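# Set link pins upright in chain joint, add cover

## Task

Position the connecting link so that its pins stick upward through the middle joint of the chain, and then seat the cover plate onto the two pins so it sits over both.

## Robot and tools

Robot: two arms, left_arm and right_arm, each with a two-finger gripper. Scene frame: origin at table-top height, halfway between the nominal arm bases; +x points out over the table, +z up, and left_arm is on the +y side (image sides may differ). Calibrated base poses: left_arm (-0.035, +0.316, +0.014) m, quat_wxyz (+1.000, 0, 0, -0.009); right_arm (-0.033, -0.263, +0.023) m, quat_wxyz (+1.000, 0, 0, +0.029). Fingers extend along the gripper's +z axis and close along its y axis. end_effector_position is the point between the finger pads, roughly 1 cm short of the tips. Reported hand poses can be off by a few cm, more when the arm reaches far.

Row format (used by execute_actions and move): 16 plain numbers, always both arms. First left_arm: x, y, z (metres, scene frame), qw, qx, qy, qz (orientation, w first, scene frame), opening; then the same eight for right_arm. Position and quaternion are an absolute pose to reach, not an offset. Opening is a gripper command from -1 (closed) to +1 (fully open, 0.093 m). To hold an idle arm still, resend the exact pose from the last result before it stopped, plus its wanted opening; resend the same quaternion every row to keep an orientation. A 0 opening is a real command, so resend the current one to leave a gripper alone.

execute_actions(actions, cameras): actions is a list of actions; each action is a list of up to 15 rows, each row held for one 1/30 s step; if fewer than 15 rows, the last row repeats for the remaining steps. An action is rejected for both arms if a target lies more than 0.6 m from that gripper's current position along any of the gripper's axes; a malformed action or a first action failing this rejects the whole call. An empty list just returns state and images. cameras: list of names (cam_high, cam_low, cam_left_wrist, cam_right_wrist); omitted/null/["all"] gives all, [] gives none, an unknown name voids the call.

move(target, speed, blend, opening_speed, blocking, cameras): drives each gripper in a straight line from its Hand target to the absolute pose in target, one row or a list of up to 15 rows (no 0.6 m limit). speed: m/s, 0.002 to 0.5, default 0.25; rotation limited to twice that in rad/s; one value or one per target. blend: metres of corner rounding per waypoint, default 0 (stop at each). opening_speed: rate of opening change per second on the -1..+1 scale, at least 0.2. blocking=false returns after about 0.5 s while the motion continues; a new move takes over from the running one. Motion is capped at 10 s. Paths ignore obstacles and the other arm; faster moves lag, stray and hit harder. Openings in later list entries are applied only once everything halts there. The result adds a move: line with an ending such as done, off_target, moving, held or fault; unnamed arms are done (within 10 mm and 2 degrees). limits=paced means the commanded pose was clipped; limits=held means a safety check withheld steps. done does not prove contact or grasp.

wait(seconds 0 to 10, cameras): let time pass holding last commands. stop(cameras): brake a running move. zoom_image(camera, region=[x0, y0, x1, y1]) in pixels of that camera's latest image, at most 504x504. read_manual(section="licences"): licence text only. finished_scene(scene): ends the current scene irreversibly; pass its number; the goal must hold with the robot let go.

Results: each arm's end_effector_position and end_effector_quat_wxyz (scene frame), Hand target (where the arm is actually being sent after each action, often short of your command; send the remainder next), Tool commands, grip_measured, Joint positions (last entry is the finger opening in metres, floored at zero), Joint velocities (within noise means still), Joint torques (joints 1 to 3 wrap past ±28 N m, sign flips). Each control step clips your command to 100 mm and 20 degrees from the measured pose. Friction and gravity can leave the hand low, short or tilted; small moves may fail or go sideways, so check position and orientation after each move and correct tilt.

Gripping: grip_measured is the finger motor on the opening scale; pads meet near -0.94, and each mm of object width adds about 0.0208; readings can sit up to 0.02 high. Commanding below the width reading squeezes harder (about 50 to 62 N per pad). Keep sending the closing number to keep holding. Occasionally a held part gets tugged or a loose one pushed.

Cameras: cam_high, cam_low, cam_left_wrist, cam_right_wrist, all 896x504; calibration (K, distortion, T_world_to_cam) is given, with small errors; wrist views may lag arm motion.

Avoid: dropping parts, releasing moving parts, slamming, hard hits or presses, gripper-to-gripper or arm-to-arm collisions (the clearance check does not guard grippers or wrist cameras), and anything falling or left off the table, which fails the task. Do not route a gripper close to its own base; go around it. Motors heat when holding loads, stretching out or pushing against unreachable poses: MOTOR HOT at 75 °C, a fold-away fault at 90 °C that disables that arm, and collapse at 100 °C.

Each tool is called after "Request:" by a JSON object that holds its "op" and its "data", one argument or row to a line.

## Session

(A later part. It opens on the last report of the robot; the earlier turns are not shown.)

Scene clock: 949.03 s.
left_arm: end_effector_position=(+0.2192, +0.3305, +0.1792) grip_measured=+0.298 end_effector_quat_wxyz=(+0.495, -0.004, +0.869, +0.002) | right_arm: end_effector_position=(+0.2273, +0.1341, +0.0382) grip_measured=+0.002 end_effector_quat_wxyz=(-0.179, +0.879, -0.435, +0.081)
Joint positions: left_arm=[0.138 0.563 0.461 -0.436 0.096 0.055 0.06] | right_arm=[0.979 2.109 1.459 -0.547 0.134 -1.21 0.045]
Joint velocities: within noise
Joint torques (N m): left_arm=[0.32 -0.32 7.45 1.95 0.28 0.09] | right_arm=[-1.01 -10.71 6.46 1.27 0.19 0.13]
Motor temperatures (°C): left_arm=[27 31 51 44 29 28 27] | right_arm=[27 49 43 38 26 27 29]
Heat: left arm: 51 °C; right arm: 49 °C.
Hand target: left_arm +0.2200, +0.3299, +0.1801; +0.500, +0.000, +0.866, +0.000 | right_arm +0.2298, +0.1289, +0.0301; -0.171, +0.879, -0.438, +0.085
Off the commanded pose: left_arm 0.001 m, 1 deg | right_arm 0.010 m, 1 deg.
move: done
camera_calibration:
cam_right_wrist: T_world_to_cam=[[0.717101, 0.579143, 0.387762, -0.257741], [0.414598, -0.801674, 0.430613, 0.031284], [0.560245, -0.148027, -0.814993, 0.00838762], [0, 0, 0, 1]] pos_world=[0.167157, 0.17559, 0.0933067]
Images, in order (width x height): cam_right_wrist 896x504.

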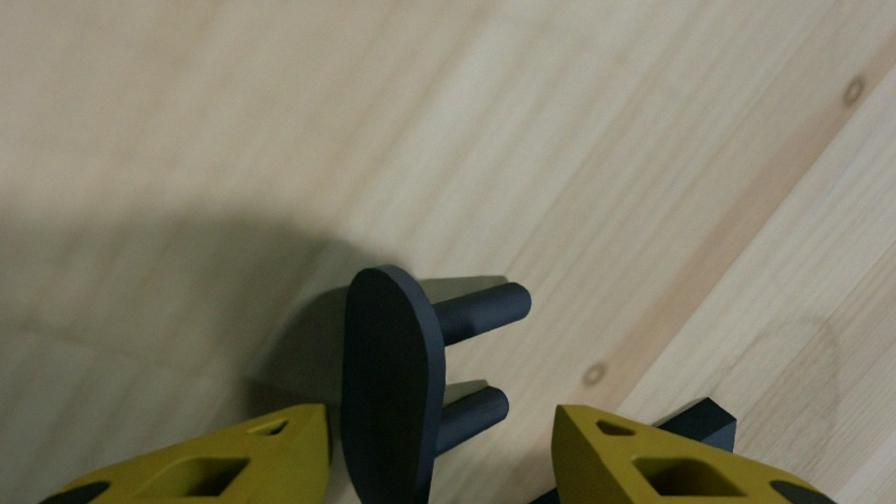

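Request:
{"op": "move", "data": {
  "target": [0.22,0.33,0.18,0.5,0.0,0.866,0.0,0.3,0.2280,0.1240,0.025,0.1707,-0.8785,0.4380,-0.0851,0.0],
  "speed": 0.05,
  "cameras": ["cam_right_wrist"]
}}

Scene clock: 958.47 s.
left_arm: end_effector_position=(+0.2192, +0.3305, +0.1792) grip_measured=+0.298 end_effector_quat_wxyz=(+0.495, -0.004, +0.869, +0.002) | right_arm: end_effector_position=(+0.2248, +0.1299, +0.0298) grip_measured=+0.002 end_effector_quat_wxyz=(-0.176, +0.879, -0.435, +0.081)
Joint positions: left_arm=[0.138 0.563 0.461 -0.436 0.096 0.055 0.06] | right_arm=[0.979 2.109 1.425 -0.519 0.134 -1.21 0.045]
Joint velocities: within noise
Joint torques (N m): left_arm=[0.35 -0.34 7.49 1.94 0.28 0.09] | right_arm=[-1.13 -11.52 5.93 1.26 0.17 0.06]
Motor temperatures (°C): left_arm=[27 31 51 44 29 28 27] | right_arm=[27 49 42 38 26 27 29]
Heat: left arm: 51 °C; right arm: 49 °C.
Hand target: left_arm +0.2200, +0.3299, +0.1801; +0.500, +0.000, +0.866, +0.000 | right_arm +0.2279, +0.1240, +0.0251; -0.171, +0.879, -0.438, +0.085
Off the commanded pose: left_arm 0.001 m, 1 deg | right_arm 0.008 m, 1 deg.
move: done
camera_calibration:
cam_right_wrist: T_world_to_cam=[[0.718296, 0.581168, 0.382486, -0.250574], [0.415939, -0.799403, 0.433533, 0.0318472], [0.557715, -0.152314, -0.815938, 0.00346218], [0, 0, 0, 1]] pos_world=[0.164809, 0.171612, 0.0848592]
Images, in order (width x height): cam_right_wrist 896x504.

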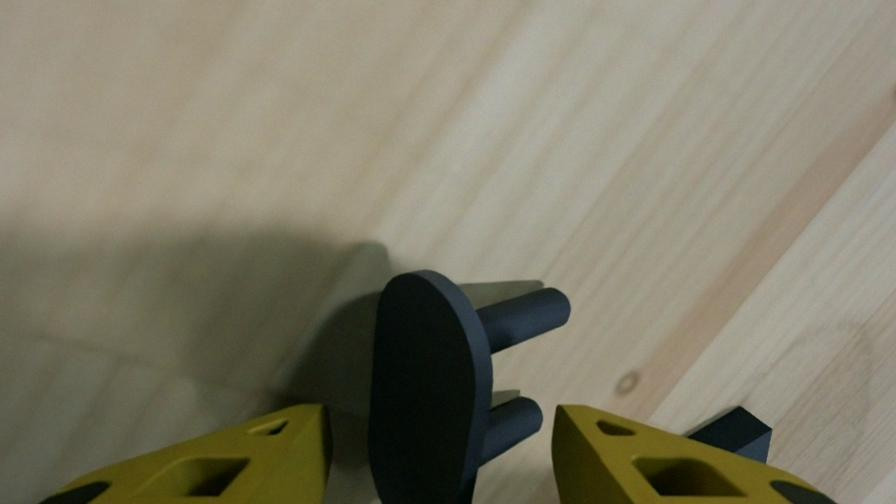

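Request:
{"op": "move", "data": {
  "target": [0.22,0.33,0.18,0.5,0.0,0.866,0.0,0.3,0.2280,0.1240,0.025,0.1707,-0.8785,0.4380,-0.0851,-1],
  "speed": 0.05,
  "opening_speed": 0.5,
  "cameras": ["cam_right_wrist","cam_high"]
}}

Scene clock: 986.10 s.
left_arm: end_effector_position=(+0.2192, +0.3305, +0.1792) grip_measured=+0.298 end_effector_quat_wxyz=(+0.495, -0.004, +0.869, +0.002) | right_arm: end_effector_position=(+0.2250, +0.1302, +0.0299) grip_measured=-0.973 end_effector_quat_wxyz=(-0.177, +0.879, -0.435, +0.081)
Joint positions: left_arm=[0.138 0.563 0.461 -0.436 0.096 0.055 0.06] | right_arm=[0.979 2.109 1.425 -0.517 0.134 -1.21 0]
Joint velocities: within noise
Joint torques (N m): left_arm=[0.31 -0.32 7.41 1.94 0.26 0.09] | right_arm=[-1.17 -11.77 5.98 1.29 0.17 0.1]
Motor temperatures (°C): left_arm=[27 31 51 45 29 28 27] | right_arm=[27 50 42 38 26 27 29]
Heat: left arm: 51 °C; right arm: 50 °C.
Hand target: left_arm +0.2200, +0.3299, +0.1801; +0.500, +0.000, +0.866, +0.000 | right_arm +0.2279, +0.1240, +0.0251; -0.171, +0.879, -0.438, +0.085
Off the commanded pose: left_arm 0.001 m, 1 deg | right_arm 0.008 m, 1 deg.
move: done
camera_calibration:
cam_right_wrist: T_world_to_cam=[[0.717998, 0.580664, 0.383806, -0.250829], [0.415603, -0.799972, 0.432804, 0.0321249], [0.558348, -0.151242, -0.815704, 0.00322912], [0, 0, 0, 1]] pos_world=[0.16494, 0.171835, 0.0849998]
Images, in order (width x height): cam_high 896x504, cam_right_wrist 896x504.

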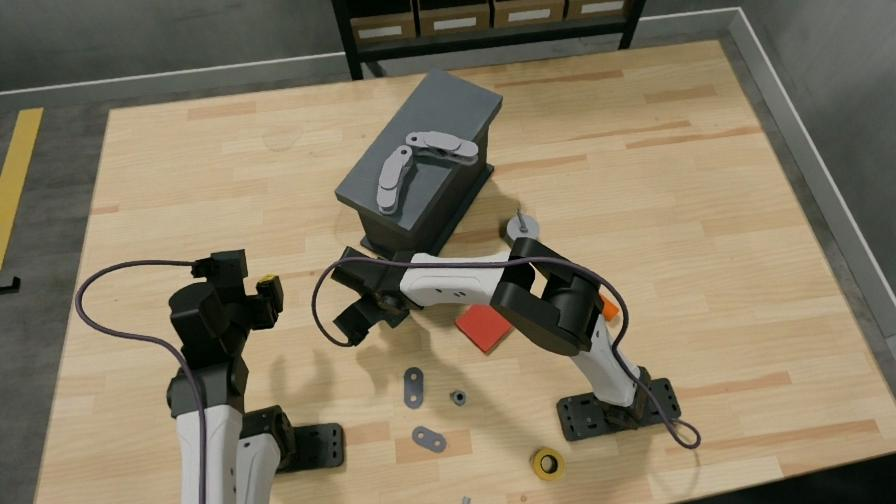

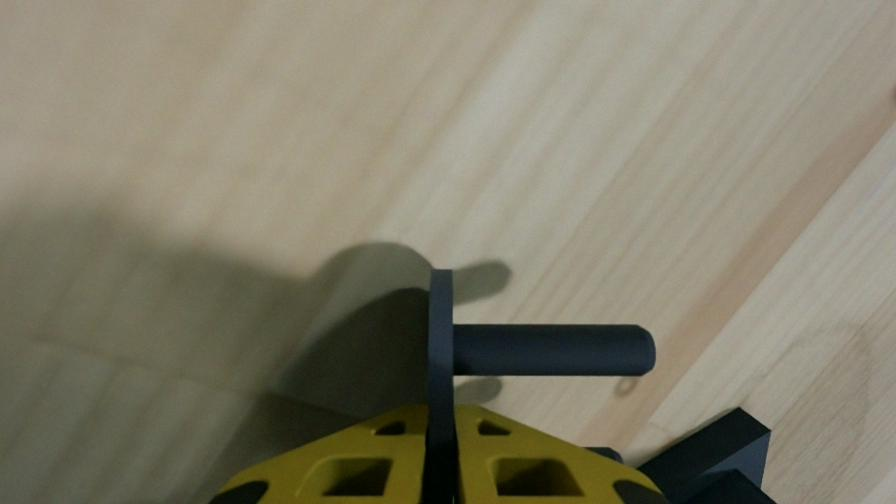

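Request:
{"op": "move", "data": {
  "target": [
    [0.22,0.33,0.18,0.5,0.0,0.866,0.0,0.3,0.2240,0.1240,0.09,0.1707,-0.8785,0.4380,-0.0851,-1],
    [0.22,0.33,0.18,0.5,0.0,0.866,0.0,0.3,0.211,0.113,0.13,0.3996,-0.8569,0.2951,-0.1375,-1]
  ],
  "speed": 0.1,
  "blend": 0.01,
  "cameras": ["cam_right_wrist","cam_high"]
}}

Scene clock: 1026.53 s.
left_arm: end_effector_position=(+0.2192, +0.3305, +0.1792) grip_measured=+0.298 end_effector_quat_wxyz=(+0.495, -0.004, +0.869, +0.002) | right_arm: end_effector_position=(+0.2089, +0.1129, +0.1173) grip_measured=-0.973 end_effector_quat_wxyz=(-0.381, +0.865, -0.299, +0.135)
Joint positions: left_arm=[0.138 0.563 0.461 -0.436 0.096 0.055 0.06] | right_arm=[0.979 1.671 0.944 -0.018 0.103 -1.484 0]
Joint velocities: within noise
Joint torques (N m): left_arm=[0.31 -0.34 7.41 1.95 0.27 0.09] | right_arm=[-1.05 -10.99 6.9 2.35 -0.03 0.11]
Motor temperatures (°C): left_arm=[27 31 51 45 29 28 27] | right_arm=[27 53 41 38 26 27 30]
Heat: left arm: 51 °C; right arm: 53 °C.
Hand target: left_arm +0.2200, +0.3299, +0.1801; +0.500, +0.000, +0.866, +0.000 | right_arm +0.2110, +0.1130, +0.1299; -0.399, +0.857, -0.295, +0.138
Off the commanded pose: left_arm 0.001 m, 1 deg | right_arm 0.013 m, 2 deg.
move: off_target (right_arm)
camera_calibration:
cam_right_wrist: T_world_to_cam=[[0.390386, 0.54803, 0.739772, -0.232421], [0.486955, -0.804844, 0.339264, -0.0162535], [0.781328, 0.227792, -0.581066, -0.0360092], [0, 0, 0, 1]] pos_world=[0.126784, 0.122495, 0.156529]
Images, in order (width x height): cam_high 896x504, cam_right_wrist 896x504.

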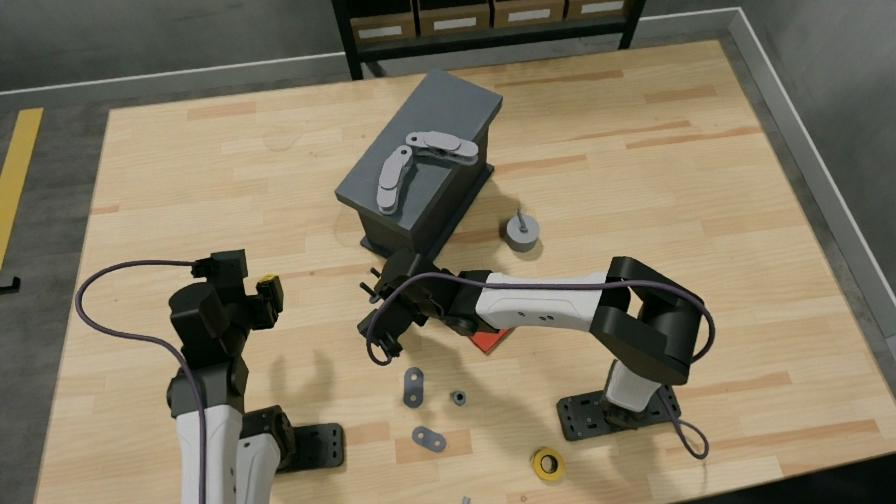

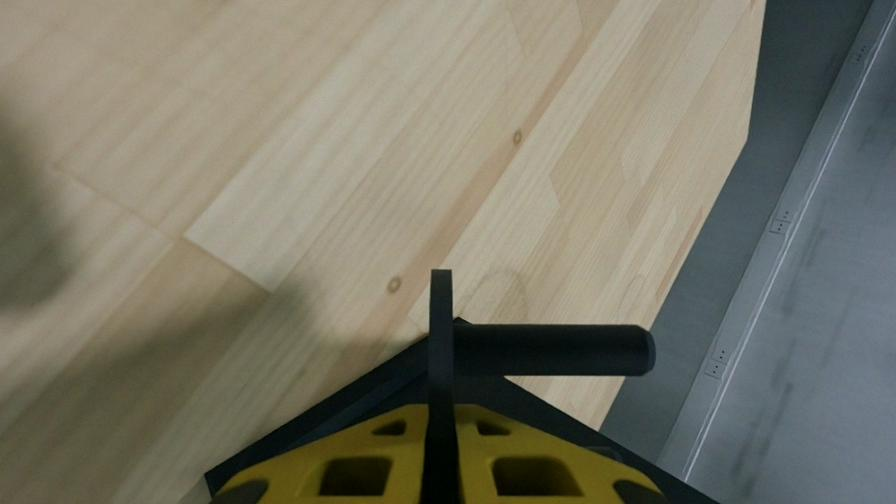

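Request:
{"op": "move", "data": {
  "target": [0.22,0.33,0.18,0.5,0.0,0.866,0.0,0.3,0.211,0.113,0.050,0.3996,-0.8569,0.2951,-0.1375,-1],
  "speed": 0.06,
  "cameras": ["cam_right_wrist"]
}}

Scene clock: 1036.43 s.
left_arm: end_effector_position=(+0.2192, +0.3305, +0.1792) grip_measured=+0.298 end_effector_quat_wxyz=(+0.495, -0.004, +0.869, +0.002) | right_arm: end_effector_position=(+0.2091, +0.1135, +0.0521) grip_measured=-0.973 end_effector_quat_wxyz=(-0.396, +0.858, -0.297, +0.138)
Joint positions: left_arm=[0.138 0.563 0.461 -0.436 0.096 0.055 0.06] | right_arm=[0.979 1.837 0.793 0.334 0.103 -1.485 0]
Joint velocities: within noise
Joint torques (N m): left_arm=[0.34 -0.34 7.43 1.94 0.27 0.08] | right_arm=[-0.81 -8.14 6.01 2.41 0.01 0.02]
Motor temperatures (°C): left_arm=[27 30 51 45 29 28 27] | right_arm=[27 52 41 39 26 27 30]
Heat: left arm: 51 °C; right arm: 52 °C.
Hand target: left_arm +0.2200, +0.3299, +0.1801; +0.500, +0.000, +0.866, +0.000 | right_arm +0.2109, +0.1129, +0.0500; -0.399, +0.857, -0.295, +0.137
Off the commanded pose: left_arm 0.001 m, 1 deg | right_arm 0.003 m, 0 deg.
move: done
camera_calibration:
cam_right_wrist: T_world_to_cam=[[0.376545, 0.526057, 0.762547, -0.180404], [0.481972, -0.814202, 0.323694, 0.00921082], [0.791149, 0.245641, -0.560129, -0.0794303], [0, 0, 0, 1]] pos_world=[0.126332, 0.121914, 0.0900938]
Images, in order (width x height): cam_right_wrist 896x504.

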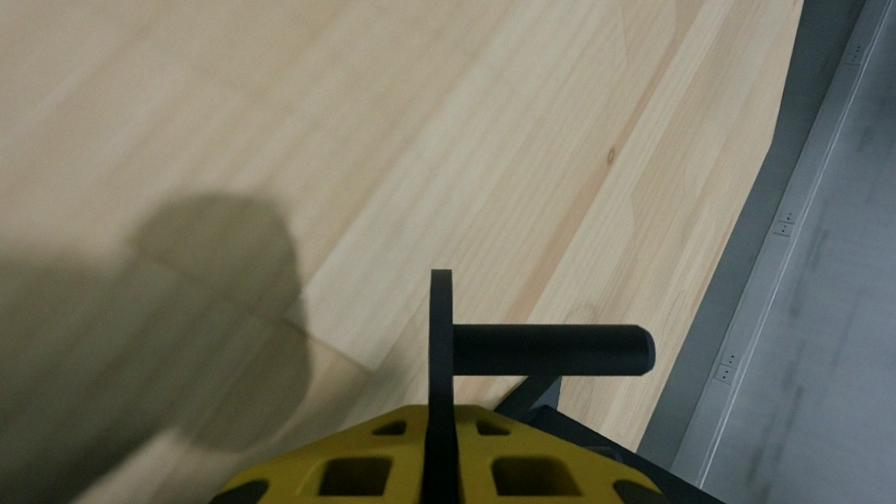

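Request:
{"op": "move", "data": {
  "target": [0.22,0.33,0.18,0.5,0.0,0.866,0.0,0.3,0.211,0.113,0.027,0.3996,-0.8569,0.2951,-0.1375,-1],
  "speed": 0.04,
  "cameras": ["cam_right_wrist"]
}}

Request:
{"op": "move", "data": {
  "target": [0.22,0.33,0.18,0.5,0.0,0.866,0.0,0.3,0.211,0.113,0.021,0.3996,-0.8569,0.2951,-0.1375,-1],
  "speed": 0.03,
  "cameras": ["cam_right_wrist"]
}}

Scene clock: 1045.63 s.
left_arm: end_effector_position=(+0.2192, +0.3305, +0.1792) grip_measured=+0.298 end_effector_quat_wxyz=(+0.495, -0.004, +0.869, +0.002) | right_arm: end_effector_position=(+0.2094, +0.1140, +0.0295) grip_measured=-0.973 end_effector_quat_wxyz=(-0.397, +0.858, -0.297, +0.138)
Joint positions: left_arm=[0.138 0.563 0.461 -0.436 0.096 0.055 0.06] | right_arm=[0.979 1.914 0.77 0.436 0.103 -1.485 0]
Joint velocities: within noise
Joint torques (N m): left_arm=[0.32 -0.38 7.43 1.95 0.28 0.09] | right_arm=[-0.84 -8.36 5.5 2.41 0.02 0.1]
Motor temperatures (°C): left_arm=[27 30 51 45 29 28 27] | right_arm=[27 51 40 40 26 27 31]
Heat: left arm: 51 °C; right arm: 51 °C.
Hand target: left_arm +0.2200, +0.3299, +0.1801; +0.500, +0.000, +0.866, +0.000 | right_arm +0.2109, +0.1129, +0.0269; -0.399, +0.857, -0.295, +0.138
Off the commanded pose: left_arm 0.001 m, 1 deg | right_arm 0.003 m, 0 deg.
move: done
camera_calibration:
cam_right_wrist: T_world_to_cam=[[0.375953, 0.525054, 0.76353, -0.163393], [0.481722, -0.814627, 0.322998, 0.0169006], [0.791583, 0.246377, -0.559192, -0.0926238], [0, 0, 0, 1]] pos_world=[0.126606, 0.122378, 0.0675024]
Images, in order (width x height): cam_right_wrist 896x504.

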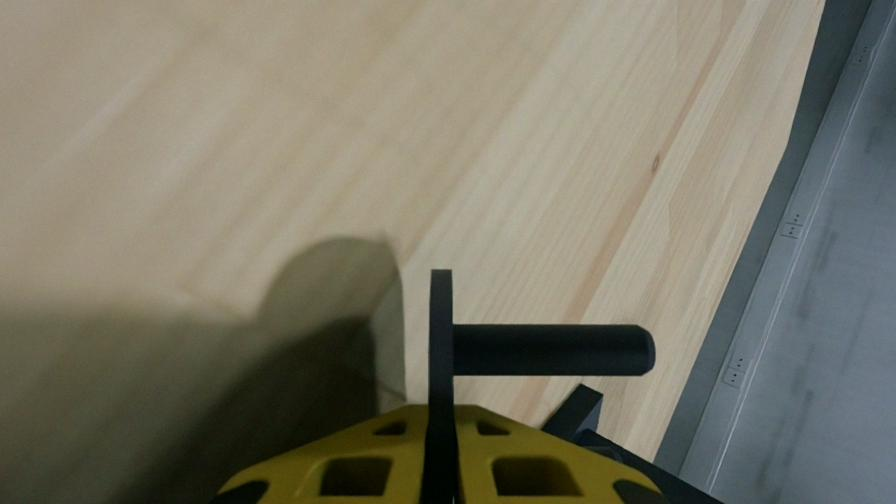

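Scene clock: 1046.57 s.
left_arm: end_effector_position=(+0.2192, +0.3305, +0.1792) grip_measured=+0.298 end_effector_quat_wxyz=(+0.495, -0.004, +0.869, +0.002) | right_arm: end_effector_position=(+0.2104, +0.1156, +0.0256) grip_measured=-0.973 end_effector_quat_wxyz=(-0.399, +0.856, -0.297, +0.139)
Joint positions: left_arm=[0.138 0.563 0.461 -0.436 0.096 0.055 0.06] | right_arm=[0.979 1.934 0.77 0.462 0.103 -1.485 0]
Joint velocities: within noise
Joint torques (N m): left_arm=[0.28 -0.31 7.49 1.95 0.27 0.09] | right_arm=[-0.77 -8.27 4.79 2.44 0.01 0.07]
Motor temperatures (°C): left_arm=[27 30 51 45 29 28 27] | right_arm=[27 51 40 41 26 27 31]
Heat: left arm: 51 °C; right arm: 51 °C.
Hand target: left_arm +0.2200, +0.3299, +0.1801; +0.500, +0.000, +0.866, +0.000 | right_arm +0.2109, +0.1129, +0.0210; -0.399, +0.857, -0.295, +0.138
Off the commanded pose: left_arm 0.001 m, 1 deg | right_arm 0.005 m, 0 deg.
move: done
camera_calibration:
cam_right_wrist: T_world_to_cam=[[0.373727, 0.521282, 0.767198, -0.160798], [0.480786, -0.816212, 0.320379, 0.0194615], [0.793204, 0.249124, -0.555666, -0.0967039], [0, 0, 0, 1]] pos_world=[0.127444, 0.123797, 0.0633934]
Images, in order (width x height): cam_right_wrist 896x504.

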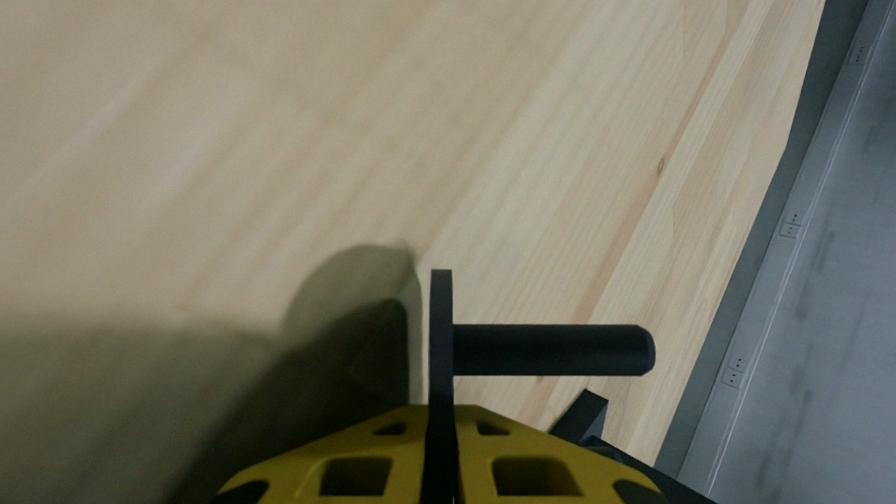

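Request:
{"op": "move", "data": {
  "target": [0.22,0.33,0.18,0.5,0.0,0.866,0.0,0.3,0.211,0.112,0.0165,0.3996,-0.8569,0.2951,-0.1375,-1],
  "speed": 0.03,
  "cameras": ["cam_right_wrist"]
}}

Scene clock: 1068.80 s.
left_arm: end_effector_position=(+0.2192, +0.3305, +0.1792) grip_measured=+0.298 end_effector_quat_wxyz=(+0.495, -0.004, +0.869, +0.002) | right_arm: end_effector_position=(+0.2102, +0.1156, +0.0223) grip_measured=-0.973 end_effector_quat_wxyz=(-0.402, +0.855, -0.296, +0.139)
Joint positions: left_arm=[0.138 0.563 0.461 -0.436 0.096 0.055 0.06] | right_arm=[0.979 1.947 0.762 0.488 0.102 -1.485 0]
Joint velocities: within noise
Joint torques (N m): left_arm=[0.32 -0.35 7.5 1.95 0.26 0.09] | right_arm=[-1.02 -8.24 4.9 2.39 0.01 0.11]
Motor temperatures (°C): left_arm=[27 30 51 45 29 28 27] | right_arm=[27 48 39 42 26 27 31]
Heat: left arm: 51 °C; right arm: 48 °C.
Hand target: left_arm +0.2200, +0.3299, +0.1801; +0.500, +0.000, +0.866, +0.000 | right_arm +0.2109, +0.1120, +0.0166; -0.399, +0.857, -0.295, +0.137
Off the commanded pose: left_arm 0.001 m, 1 deg | right_arm 0.007 m, 0 deg.
move: done
camera_calibration:
cam_right_wrist: T_world_to_cam=[[0.371662, 0.517771, 0.770571, -0.157364], [0.480532, -0.817478, 0.317519, 0.0208362], [0.794327, 0.252274, -0.552632, -0.0990701], [0, 0, 0, 1]] pos_world=[0.127168, 0.123504, 0.0598949]
Images, in order (width x height): cam_right_wrist 896x504.

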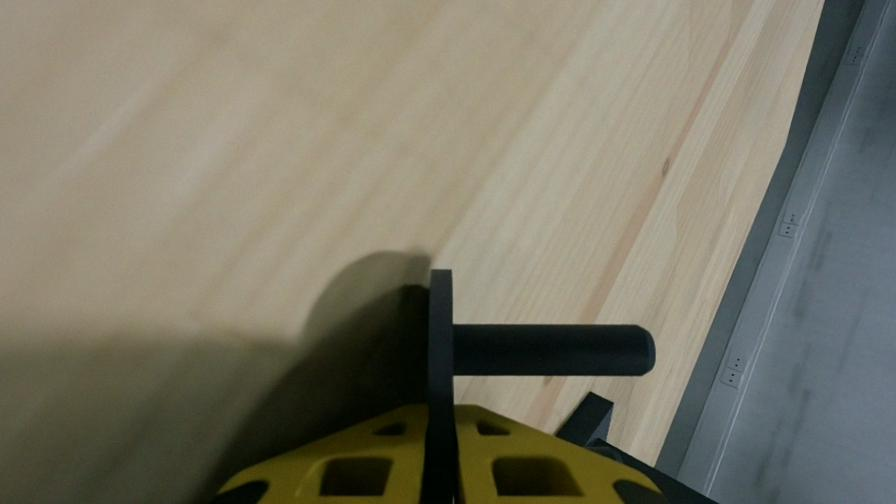

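Request:
{"op": "move", "data": {
  "target": [0.22,0.33,0.18,0.5,0.0,0.866,0.0,0.3,0.211,0.112,0.0185,0.3996,-0.8569,0.2951,-0.1375,-0.75],
  "speed": 0.03,
  "opening_speed": 0.3,
  "cameras": ["cam_right_wrist"]
}}

Scene clock: 1077.30 s.
left_arm: end_effector_position=(+0.2192, +0.3305, +0.1792) grip_measured=+0.298 end_effector_quat_wxyz=(+0.495, -0.004, +0.869, +0.002) | right_arm: end_effector_position=(+0.2103, +0.1158, +0.0225) grip_measured=-0.752 end_effector_quat_wxyz=(-0.402, +0.855, -0.296, +0.139)
Joint positions: left_arm=[0.138 0.563 0.461 -0.436 0.096 0.055 0.06] | right_arm=[0.979 1.947 0.762 0.489 0.102 -1.485 0.009]
Joint velocities: within noise
Joint torques (N m): left_arm=[0.35 -0.32 7.36 1.94 0.26 0.1] | right_arm=[-0.88 -8.85 4.88 2.25 0 0.08]
Motor temperatures (°C): left_arm=[27 30 51 45 29 28 27] | right_arm=[27 48 39 42 26 27 31]
Heat: left arm: 51 °C; right arm: 48 °C.
Hand target: left_arm +0.2200, +0.3299, +0.1801; +0.500, +0.000, +0.866, +0.000 | right_arm +0.2109, +0.1120, +0.0185; -0.400, +0.857, -0.295, +0.137
Off the commanded pose: left_arm 0.001 m, 1 deg | right_arm 0.006 m, 0 deg.
move: done
camera_calibration:
cam_right_wrist: T_world_to_cam=[[0.370772, 0.517001, 0.771517, -0.157473], [0.480718, -0.817619, 0.316874, 0.0209035], [0.794631, 0.253394, -0.551682, -0.0992457], [0, 0, 0, 1]] pos_world=[0.127201, 0.123653, 0.0601173]
Images, in order (width x height): cam_right_wrist 896x504.

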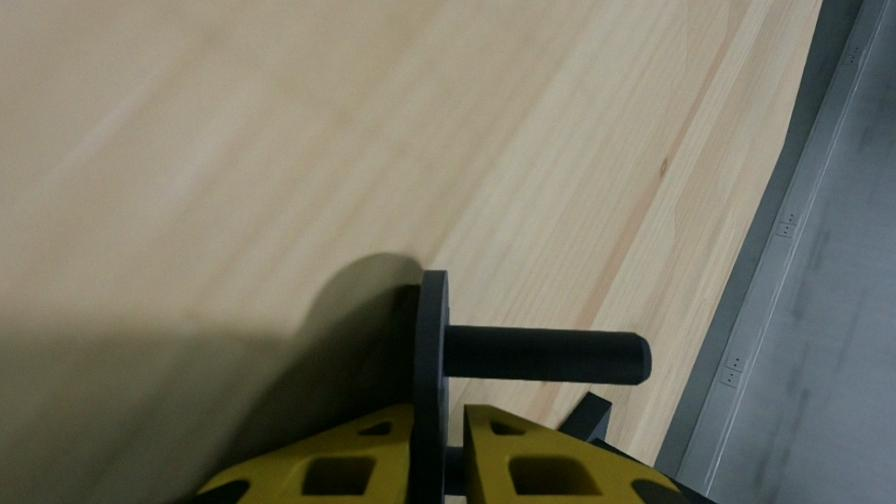

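Request:
{"op": "move", "data": {
  "target": [0.22,0.33,0.18,0.5,0.0,0.866,0.0,0.3,0.1965,0.0935,0.021,0.3996,-0.8569,0.2951,-0.1375,-0.75],
  "speed": 0.03,
  "cameras": ["cam_right_wrist"]
}}

Scene clock: 1100.07 s.
left_arm: end_effector_position=(+0.2192, +0.3305, +0.1792) grip_measured=+0.298 end_effector_quat_wxyz=(+0.495, -0.004, +0.869, +0.002) | right_arm: end_effector_position=(+0.1991, +0.0969, +0.0182) grip_measured=-0.752 end_effector_quat_wxyz=(-0.400, +0.856, -0.296, +0.138)
Joint positions: left_arm=[0.138 0.563 0.461 -0.436 0.096 0.055 0.06] | right_arm=[0.979 1.905 0.668 0.536 0.102 -1.485 0.009]
Joint velocities: within noise
Joint torques (N m): left_arm=[0.31 -0.32 7.34 1.95 0.26 0.09] | right_arm=[-0.12 -10.59 4.18 2.08 0.06 0.17]
Motor temperatures (°C): left_arm=[27 30 51 45 29 28 27] | right_arm=[27 49 39 43 26 27 30]
Heat: left arm: 51 °C; right arm: 49 °C.
Hand target: left_arm +0.2200, +0.3299, +0.1801; +0.500, +0.000, +0.866, +0.000 | right_arm +0.1965, +0.0936, +0.0208; -0.400, +0.857, -0.295, +0.137
Off the commanded pose: left_arm 0.001 m, 1 deg | right_arm 0.005 m, 0 deg.
move: done
camera_calibration:
cam_right_wrist: T_world_to_cam=[[0.372712, 0.520289, 0.768365, -0.140833], [0.481519, -0.816261, 0.31915, 0.0118522], [0.793237, 0.251031, -0.55476, -0.0874232], [0, 0, 0, 1]] pos_world=[0.116131, 0.104895, 0.05593]
Images, in order (width x height): cam_right_wrist 896x504.

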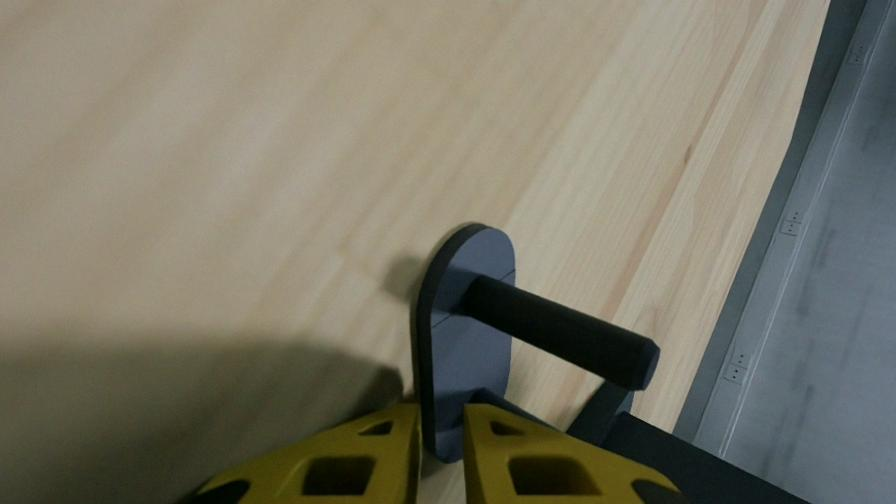

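Request:
{"op": "move", "data": {
  "target": [
    [0.22,0.33,0.18,0.5,0.0,0.866,0.0,0.3,0.182,0.075,0.025,0.3996,-0.8569,0.2951,-0.1375,-0.75],
    [0.22,0.33,0.18,0.5,0.0,0.866,0.0,0.3,0.165,0.055,0.09,0.3996,-0.8569,0.2951,-0.1375,-0.75]
  ],
  "speed": [0.04,0.1],
  "cameras": ["cam_right_wrist","cam_high"]
}}

Scene clock: 1109.83 s.
left_arm: end_effector_position=(+0.2192, +0.3305, +0.1792) grip_measured=+0.298 end_effector_quat_wxyz=(+0.495, -0.004, +0.869, +0.002) | right_arm: end_effector_position=(+0.1658, +0.0543, +0.0853) grip_measured=-0.752 end_effector_quat_wxyz=(-0.397, +0.859, -0.294, +0.135)
Joint positions: left_arm=[0.138 0.563 0.461 -0.436 0.096 0.055 0.06] | right_arm=[1.003 1.469 0.561 0.198 0.112 -1.473 0.009]
Joint velocities: within noise
Joint torques (N m): left_arm=[0.29 -0.39 7.46 1.95 0.26 0.09] | right_arm=[0.42 -7.04 7.72 2.01 0.19 0.27]
Motor temperatures (°C): left_arm=[27 30 50 45 29 28 27] | right_arm=[27 49 39 43 26 27 30]
Heat: left arm: 50 °C; right arm: 49 °C.
Hand target: left_arm +0.2200, +0.3299, +0.1801; +0.500, +0.000, +0.866, +0.000 | right_arm +0.1650, +0.0551, +0.0900; -0.400, +0.857, -0.295, +0.137
Off the commanded pose: left_arm 0.001 m, 1 deg | right_arm 0.005 m, 0 deg.
move: done
camera_calibration:
cam_right_wrist: T_world_to_cam=[[0.373381, 0.527728, 0.762948, -0.157886], [0.489698, -0.81063, 0.321054, -0.0301203], [0.787898, 0.253738, -0.561101, -0.0117392], [0, 0, 0, 1]] pos_world=[0.0829509, 0.0618832, 0.123542]
Images, in order (width x height): cam_high 896x504, cam_right_wrist 896x504.

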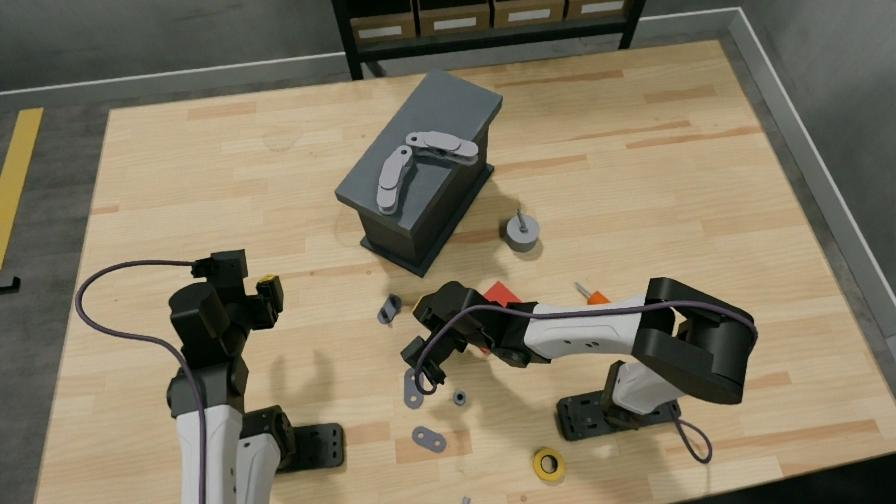

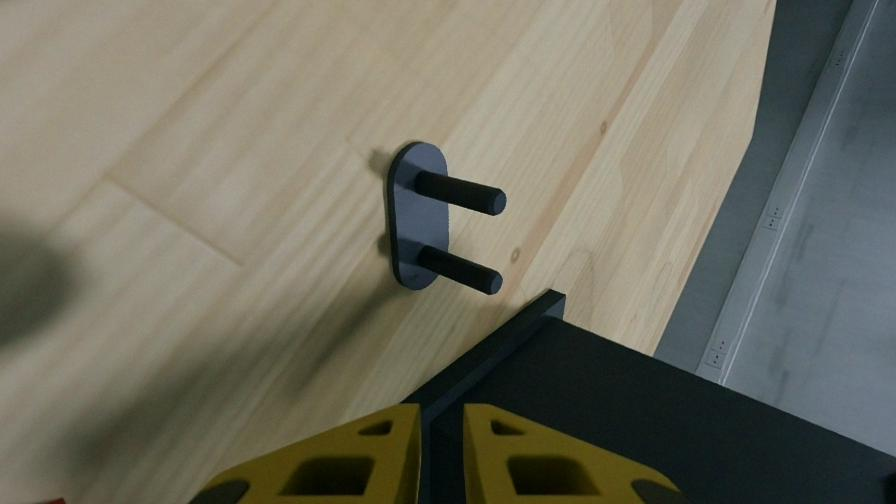

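Request:
{"op": "move", "data": {
  "target": [
    [0.29,0.26,0.30,0.5,0.0,0.866,0.0,0.3,0.22,-0.10,0.2,0.3996,-0.8569,0.2951,-0.1375,0.0],
    [0.31,0.09,0.36,0.2691,0.2080,0.9385,-0.0596,0.3,0.25,-0.27,0.18,0.6,0.0,0.8,0.0,0.4]
  ],
  "speed": 0.2,
  "blend": 0.03,
  "cameras": ["cam_left_wrist","cam_high"]
}}

Scene clock: 1141.83 s.
left_arm: end_effector_position=(+0.3120, +0.0948, +0.3566) grip_measured=+0.298 end_effector_quat_wxyz=(+0.282, +0.199, +0.937, -0.057) | right_arm: end_effector_position=(+0.2498, -0.2686, +0.1807) grip_measured=+0.398 end_effector_quat_wxyz=(+0.604, -0.005, +0.797, +0.002)
Joint positions: left_arm=[-0.595 1.901 2.468 -1.564 -0.112 -0.161 0.06] | right_arm=[-0.115 0.588 0.203 0.111 -0.064 -0.022 0.064]
Joint velocities: within noise
Joint torques (N m): left_arm=[-0.98 -7.05 7.66 1.26 0.18 0.08] | right_arm=[-0.05 -0.06 9.7 2.44 0.2 0.19]
Motor temperatures (°C): left_arm=[27 31 52 45 29 28 27] | right_arm=[27 44 41 43 26 27 30]
Heat: left arm: 52 °C; right arm: 44 °C.
Hand target: left_arm +0.3099, +0.0902, +0.3595; +0.283, +0.208, +0.934, -0.065 | right_arm +0.2500, -0.2701, +0.1801; +0.600, +0.000, +0.800, +0.000
Off the commanded pose: left_arm 0.006 m, 2 deg | right_arm 0.002 m, 1 deg.
joint sent to its limit (left arm) — joint 4 (wrist pitch), lower limit. The joint targets still meet the commanded pose.
move: done
camera_calibration:
cam_left_wrist: T_world_to_cam=[[-0.42311, -0.90596, -0.0146506, 0.224159], [-0.89702, 0.421105, -0.134262, 0.328328], [0.127805, -0.0436655, -0.990838, 0.393112], [0, 0, 0, 1]] pos_world=[0.339119, 0.081984, 0.436876]
Images, in order (width x height): cam_high 896x504, cam_left_wrist 896x504.

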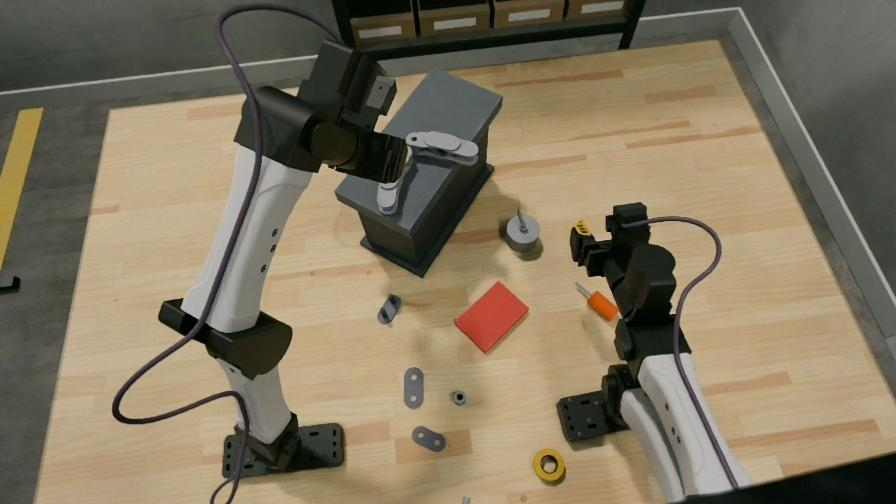

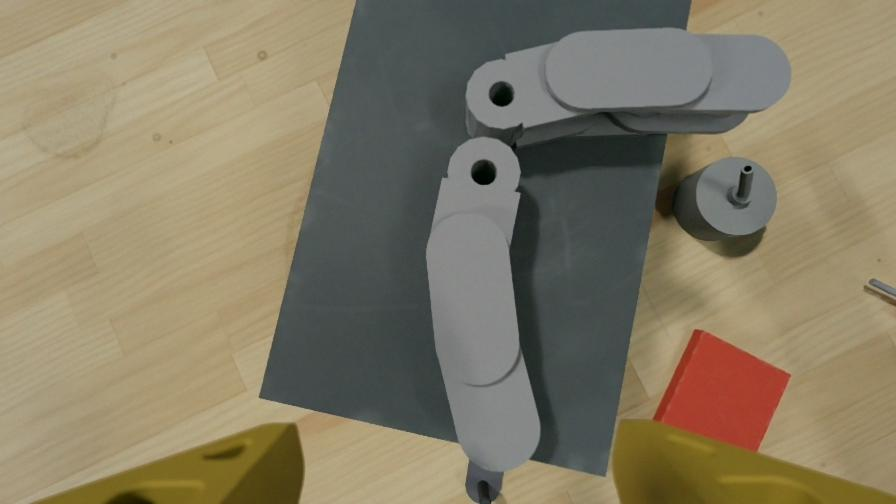

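Request:
{"op": "move", "data": {
  "target": [
    [0.370,0.060,0.31,0.3266,0.2787,0.8974,-0.1014,0.4,0.25,-0.27,0.18,0.6,0.0,0.8,0.0,0.4]
  ],
  "speed": 0.15,
  "cameras": ["cam_left_wrist"]
}}

Scene clock: 1166.87 s.
left_arm: end_effector_position=(+0.3714, +0.0590, +0.3002) grip_measured=+0.398 end_effector_quat_wxyz=(+0.314, +0.276, +0.903, -0.093) | right_arm: end_effector_position=(+0.2498, -0.2686, +0.1807) grip_measured=+0.398 end_effector_quat_wxyz=(+0.604, -0.005, +0.797, +0.002)
Joint positions: left_arm=[-0.541 1.9 2.125 -1.128 0.017 0.03 0.064] | right_arm=[-0.115 0.588 0.203 0.111 -0.064 -0.022 0.064]
Joint velocities: within noise
Joint torques (N m): left_arm=[0.17 -10.48 6.48 1.53 0.23 0.09] | right_arm=[0.06 -0.16 9.7 2.4 0.15 0.18]
Motor temperatures (°C): left_arm=[27 35 51 43 29 28 26] | right_arm=[27 41 44 45 26 27 30]
Heat: left arm: 51 °C; right arm: 45 °C.
Hand target: left_arm +0.3699, +0.0600, +0.3099; +0.326, +0.279, +0.898, -0.101 | right_arm +0.2500, -0.2700, +0.1801; +0.600, +0.000, +0.800, +0.000
Off the commanded pose: left_arm 0.010 m, 2 deg | right_arm 0.002 m, 1 deg.
move: done
camera_calibration:
cam_left_wrist: T_world_to_cam=[[-0.573228, -0.81924, -0.0159946, 0.266975], [-0.797615, 0.562355, -0.218098, 0.369044], [0.187669, -0.112262, -0.975796, 0.30545], [0, 0, 0, 1]] pos_world=[0.390069, 0.0454734, 0.382815]
Images, in order (width x height): cam_left_wrist 896x504.

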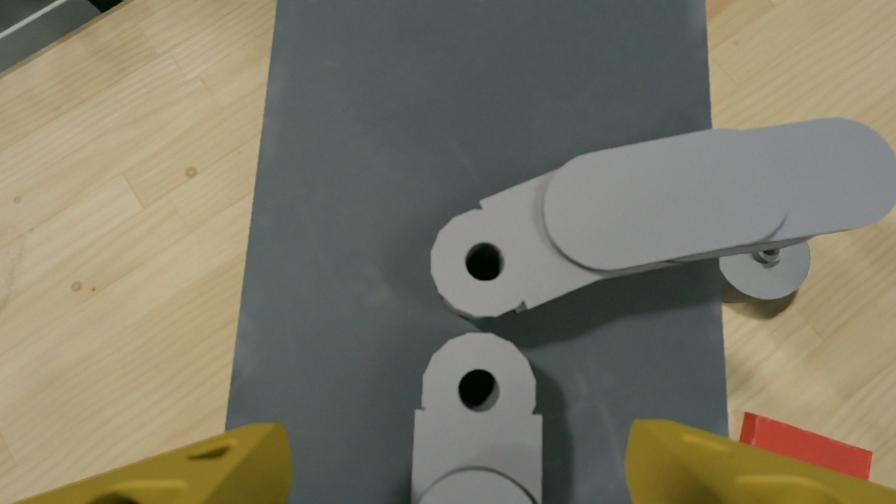

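Request:
{"op": "move", "data": {
  "target": [
    [0.369,0.0543,0.285,0.3266,0.2787,0.8974,-0.1014,0.4,0.25,-0.27,0.18,0.6,0.0,0.8,0.0,0.4],
    [0.369,0.0543,0.2605,0.3266,0.2787,0.8974,-0.1014,0.4,0.25,-0.27,0.18,0.6,0.0,0.8,0.0,0.4]
  ],
  "speed": 0.06,
  "cameras": ["cam_left_wrist"]
}}

Scene clock: 1182.23 s.
left_arm: end_effector_position=(+0.3728, +0.0579, +0.2507) grip_measured=+0.398 end_effector_quat_wxyz=(+0.314, +0.276, +0.903, -0.094) | right_arm: end_effector_position=(+0.2498, -0.2686, +0.1807) grip_measured=+0.398 end_effector_quat_wxyz=(+0.604, -0.005, +0.797, +0.002)
Joint positions: left_arm=[-0.541 1.827 1.82 -0.895 0.018 0.03 0.064] | right_arm=[-0.115 0.588 0.203 0.111 -0.064 -0.022 0.064]
Joint velocities: within noise
Joint torques (N m): left_arm=[-1.21 -10.43 6.86 1.57 0.18 -0.01] | right_arm=[-0.05 -0.12 9.69 2.43 0.14 0.19]
Motor temperatures (°C): left_arm=[27 39 51 42 29 28 26] | right_arm=[27 40 45 46 26 27 29]
Heat: left arm: 51 °C; right arm: 46 °C.
Hand target: left_arm +0.3689, +0.0543, +0.2605; +0.326, +0.279, +0.897, -0.102 | right_arm +0.2500, -0.2700, +0.1801; +0.600, +0.000, +0.800, +0.000
Off the commanded pose: left_arm 0.011 m, 2 deg | right_arm 0.002 m, 1 deg.
move: off_target (left_arm)
camera_calibration:
cam_left_wrist: T_world_to_cam=[[-0.573858, -0.818805, -0.015653, 0.26627], [-0.797151, 0.562858, -0.218496, 0.359835], [0.187716, -0.112908, -0.975712, 0.256759], [0, 0, 0, 1]] pos_world=[0.391446, 0.0444771, 0.333313]
Images, in order (width x height): cam_left_wrist 896x504.

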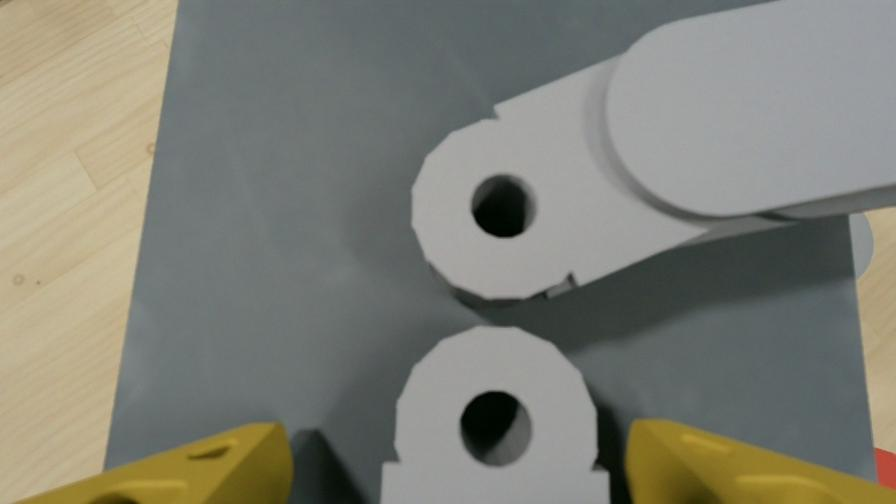

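Request:
{"op": "move", "data": {
  "target": [
    [0.368,0.0525,0.256,0.3266,0.2787,0.8974,-0.1014,0.4,0.25,-0.27,0.18,0.6,0.0,0.8,0.0,0.4],
    [0.368,0.0525,0.256,0.3266,0.2787,0.8974,-0.1014,-0.85,0.25,-0.27,0.18,0.6,0.0,0.8,0.0,0.4]
  ],
  "speed": 0.04,
  "opening_speed": 0.6,
  "cameras": ["cam_left_wrist"]
}}

Scene clock: 1194.80 s.
left_arm: end_effector_position=(+0.3732, +0.0529, +0.2507) grip_measured=-0.477 end_effector_quat_wxyz=(+0.323, +0.279, +0.899, -0.097) | right_arm: end_effector_position=(+0.2498, -0.2686, +0.1807) grip_measured=+0.398 end_effector_quat_wxyz=(+0.604, -0.005, +0.797, +0.002)
Joint positions: left_arm=[-0.549 1.821 1.8 -0.861 0.018 0.03 0.022] | right_arm=[-0.115 0.588 0.203 0.111 -0.064 -0.022 0.064]
Joint velocities: within noise
Joint torques (N m): left_arm=[-0.91 -10.25 6.61 1.47 0.13 -0.05] | right_arm=[-0.08 -0.02 9.8 2.42 0.2 0.12]
Motor temperatures (°C): left_arm=[27 41 51 43 29 28 27] | right_arm=[27 39 46 46 26 27 29]
Heat: left arm: 51 °C; right arm: 46 °C.
Hand target: left_arm +0.3681, +0.0525, +0.2561; +0.327, +0.279, +0.897, -0.102 | right_arm +0.2500, -0.2700, +0.1801; +0.600, +0.000, +0.800, +0.000
Off the commanded pose: left_arm 0.007 m, 1 deg | right_arm 0.002 m, 1 deg.
move: done
camera_calibration:
cam_left_wrist: T_world_to_cam=[[-0.580201, -0.814307, -0.0164634, 0.264693], [-0.78878, 0.56682, -0.237785, 0.364503], [0.202962, -0.124977, -0.971178, 0.249848], [0, 0, 0, 1]] pos_world=[0.390378, 0.0401592, 0.333679]
Images, in order (width x height): cam_left_wrist 896x504.

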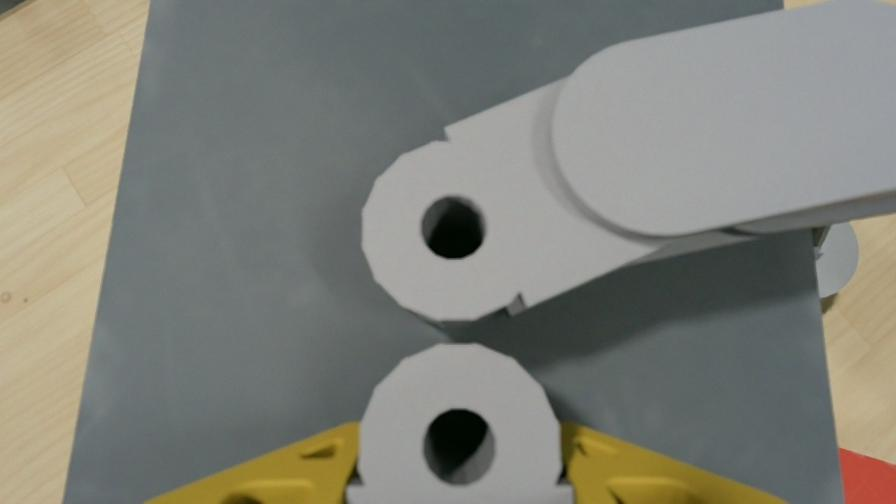

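Request:
{"op": "move", "data": {
  "target": [
    [0.366,0.056,0.32,0.3266,0.2787,0.8974,-0.1014,-0.85,0.25,-0.27,0.18,0.6,0.0,0.8,0.0,0.4],
    [0.29,0.105,0.31,0.3266,0.2787,0.8974,-0.1014,-0.85,0.25,-0.27,0.18,0.6,0.0,0.8,0.0,0.4],
    [0.20,0.14,0.20,0.3266,0.2787,0.8974,-0.1014,-0.85,0.25,-0.27,0.18,0.6,0.0,0.8,0.0,0.4],
    [0.185,0.145,0.13,0.3266,0.2787,0.8974,-0.1014,-0.85,0.25,-0.27,0.18,0.6,0.0,0.8,0.0,0.4]
  ],
  "speed": 0.1,
  "blend": [0.02,0.03,0.02,0],
  "cameras": ["cam_left_wrist","cam_high"]
}}

Scene clock: 1220.03 s.
left_arm: end_effector_position=(+0.1754, +0.1520, +0.1160) grip_measured=-0.477 end_effector_quat_wxyz=(+0.293, +0.286, +0.907, -0.093) | right_arm: end_effector_position=(+0.2498, -0.2686, +0.1807) grip_measured=+0.398 end_effector_quat_wxyz=(+0.604, -0.005, +0.797, +0.002)
Joint positions: left_arm=[-0.673 0.991 0.609 -0.564 -0.046 -0.065 0.022] | right_arm=[-0.115 0.588 0.203 0.111 -0.064 -0.022 0.064]
Joint velocities: within noise
Joint torques (N m): left_arm=[-1.05 -3.45 8.35 1.79 -0.06 -0.09] | right_arm=[-0.06 -0.09 9.65 2.42 0.23 0.18]
Motor temperatures (°C): left_arm=[27 42 52 42 29 28 28] | right_arm=[27 38 47 47 26 27 29]
Heat: left arm: 52 °C; right arm: 47 °C.
Hand target: left_arm +0.1842, +0.1455, +0.1305; +0.326, +0.279, +0.898, -0.102 | right_arm +0.2500, -0.2700, +0.1801; +0.600, +0.000, +0.800, +0.000
Off the commanded pose: left_arm 0.018 m, 4 deg | right_arm 0.002 m, 1 deg.
move: off_target (left_arm)
camera_calibration:
cam_left_wrist: T_world_to_cam=[[-0.589861, -0.807451, -0.00934449, 0.228285], [-0.793837, 0.581958, -0.176487, 0.111765], [0.147942, -0.0966845, -0.984259, 0.178436], [0, 0, 0, 1]] pos_world=[0.196981, 0.136538, 0.197485]
Images, in order (width x height): cam_high 896x504, cam_left_wrist 896x504.

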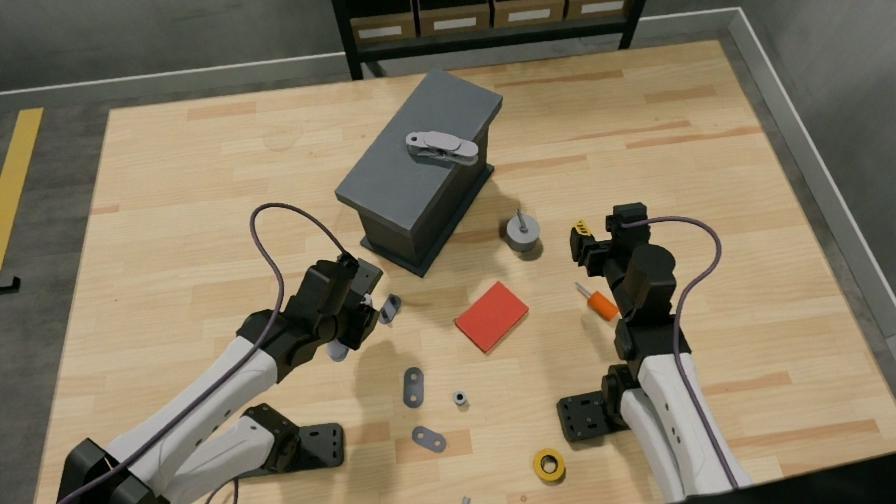

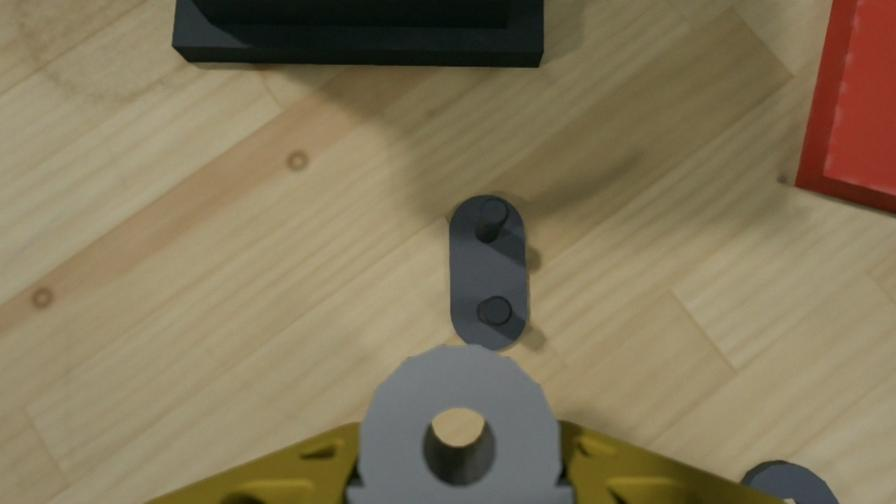

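Request:
{"op": "move", "data": {
  "target": [
    [0.190,0.126,0.12,0.3409,0.2885,0.8879,-0.1107,-0.85,0.25,-0.27,0.18,0.6,0.0,0.8,0.0,0.4]
  ],
  "speed": 0.06,
  "cameras": ["cam_left_wrist"]
}}

Scene clock: 1234.03 s.
left_arm: end_effector_position=(+0.1807, +0.1334, +0.1091) grip_measured=-0.477 end_effector_quat_wxyz=(+0.313, +0.296, +0.896, -0.104) | right_arm: end_effector_position=(+0.2498, -0.2686, +0.1807) grip_measured=+0.398 end_effector_quat_wxyz=(+0.604, -0.005, +0.797, +0.002)
Joint positions: left_arm=[-0.723 1.039 0.575 -0.436 -0.063 -0.079 0.022] | right_arm=[-0.115 0.588 0.203 0.111 -0.064 -0.022 0.064]
Joint velocities: within noise
Joint torques (N m): left_arm=[-0.96 -2.65 8.2 1.87 -0.08 -0.06] | right_arm=[-0.14 -0.17 9.59 2.41 0.14 0.21]
Motor temperatures (°C): left_arm=[27 38 53 43 29 28 28] | right_arm=[27 38 47 47 26 27 29]
Heat: left arm: 53 °C; right arm: 47 °C.
Hand target: left_arm +0.1893, +0.1266, +0.1207; +0.341, +0.288, +0.888, -0.111 | right_arm +0.2500, -0.2700, +0.1801; +0.600, +0.000, +0.800, +0.000
Off the commanded pose: left_arm 0.016 m, 4 deg | right_arm 0.002 m, 1 deg.
move: off_target (left_arm)
camera_calibration:
cam_left_wrist: T_world_to_cam=[[-0.6113, -0.791322, -0.0109985, 0.218172], [-0.770065, 0.597969, -0.222335, 0.124162], [0.182515, -0.127444, -0.974908, 0.165959], [0, 0, 0, 1]] pos_world=[0.198691, 0.11955, 0.1918]
Images, in order (width x height): cam_left_wrist 896x504.

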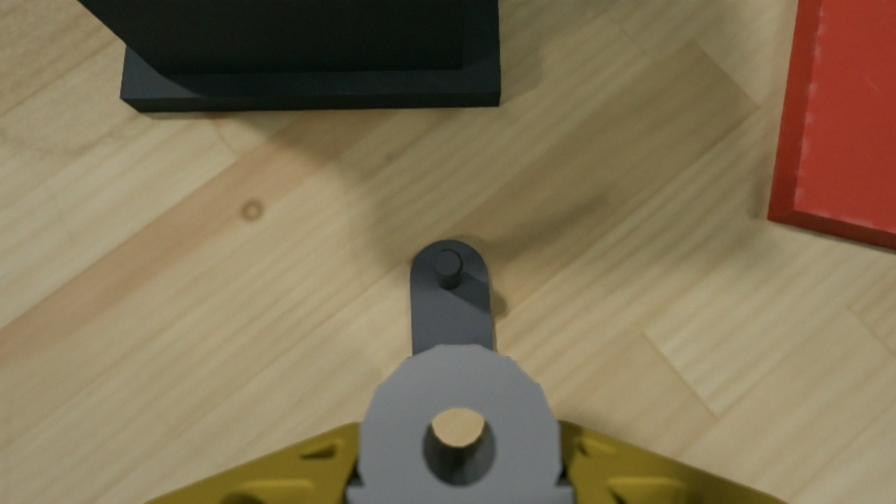

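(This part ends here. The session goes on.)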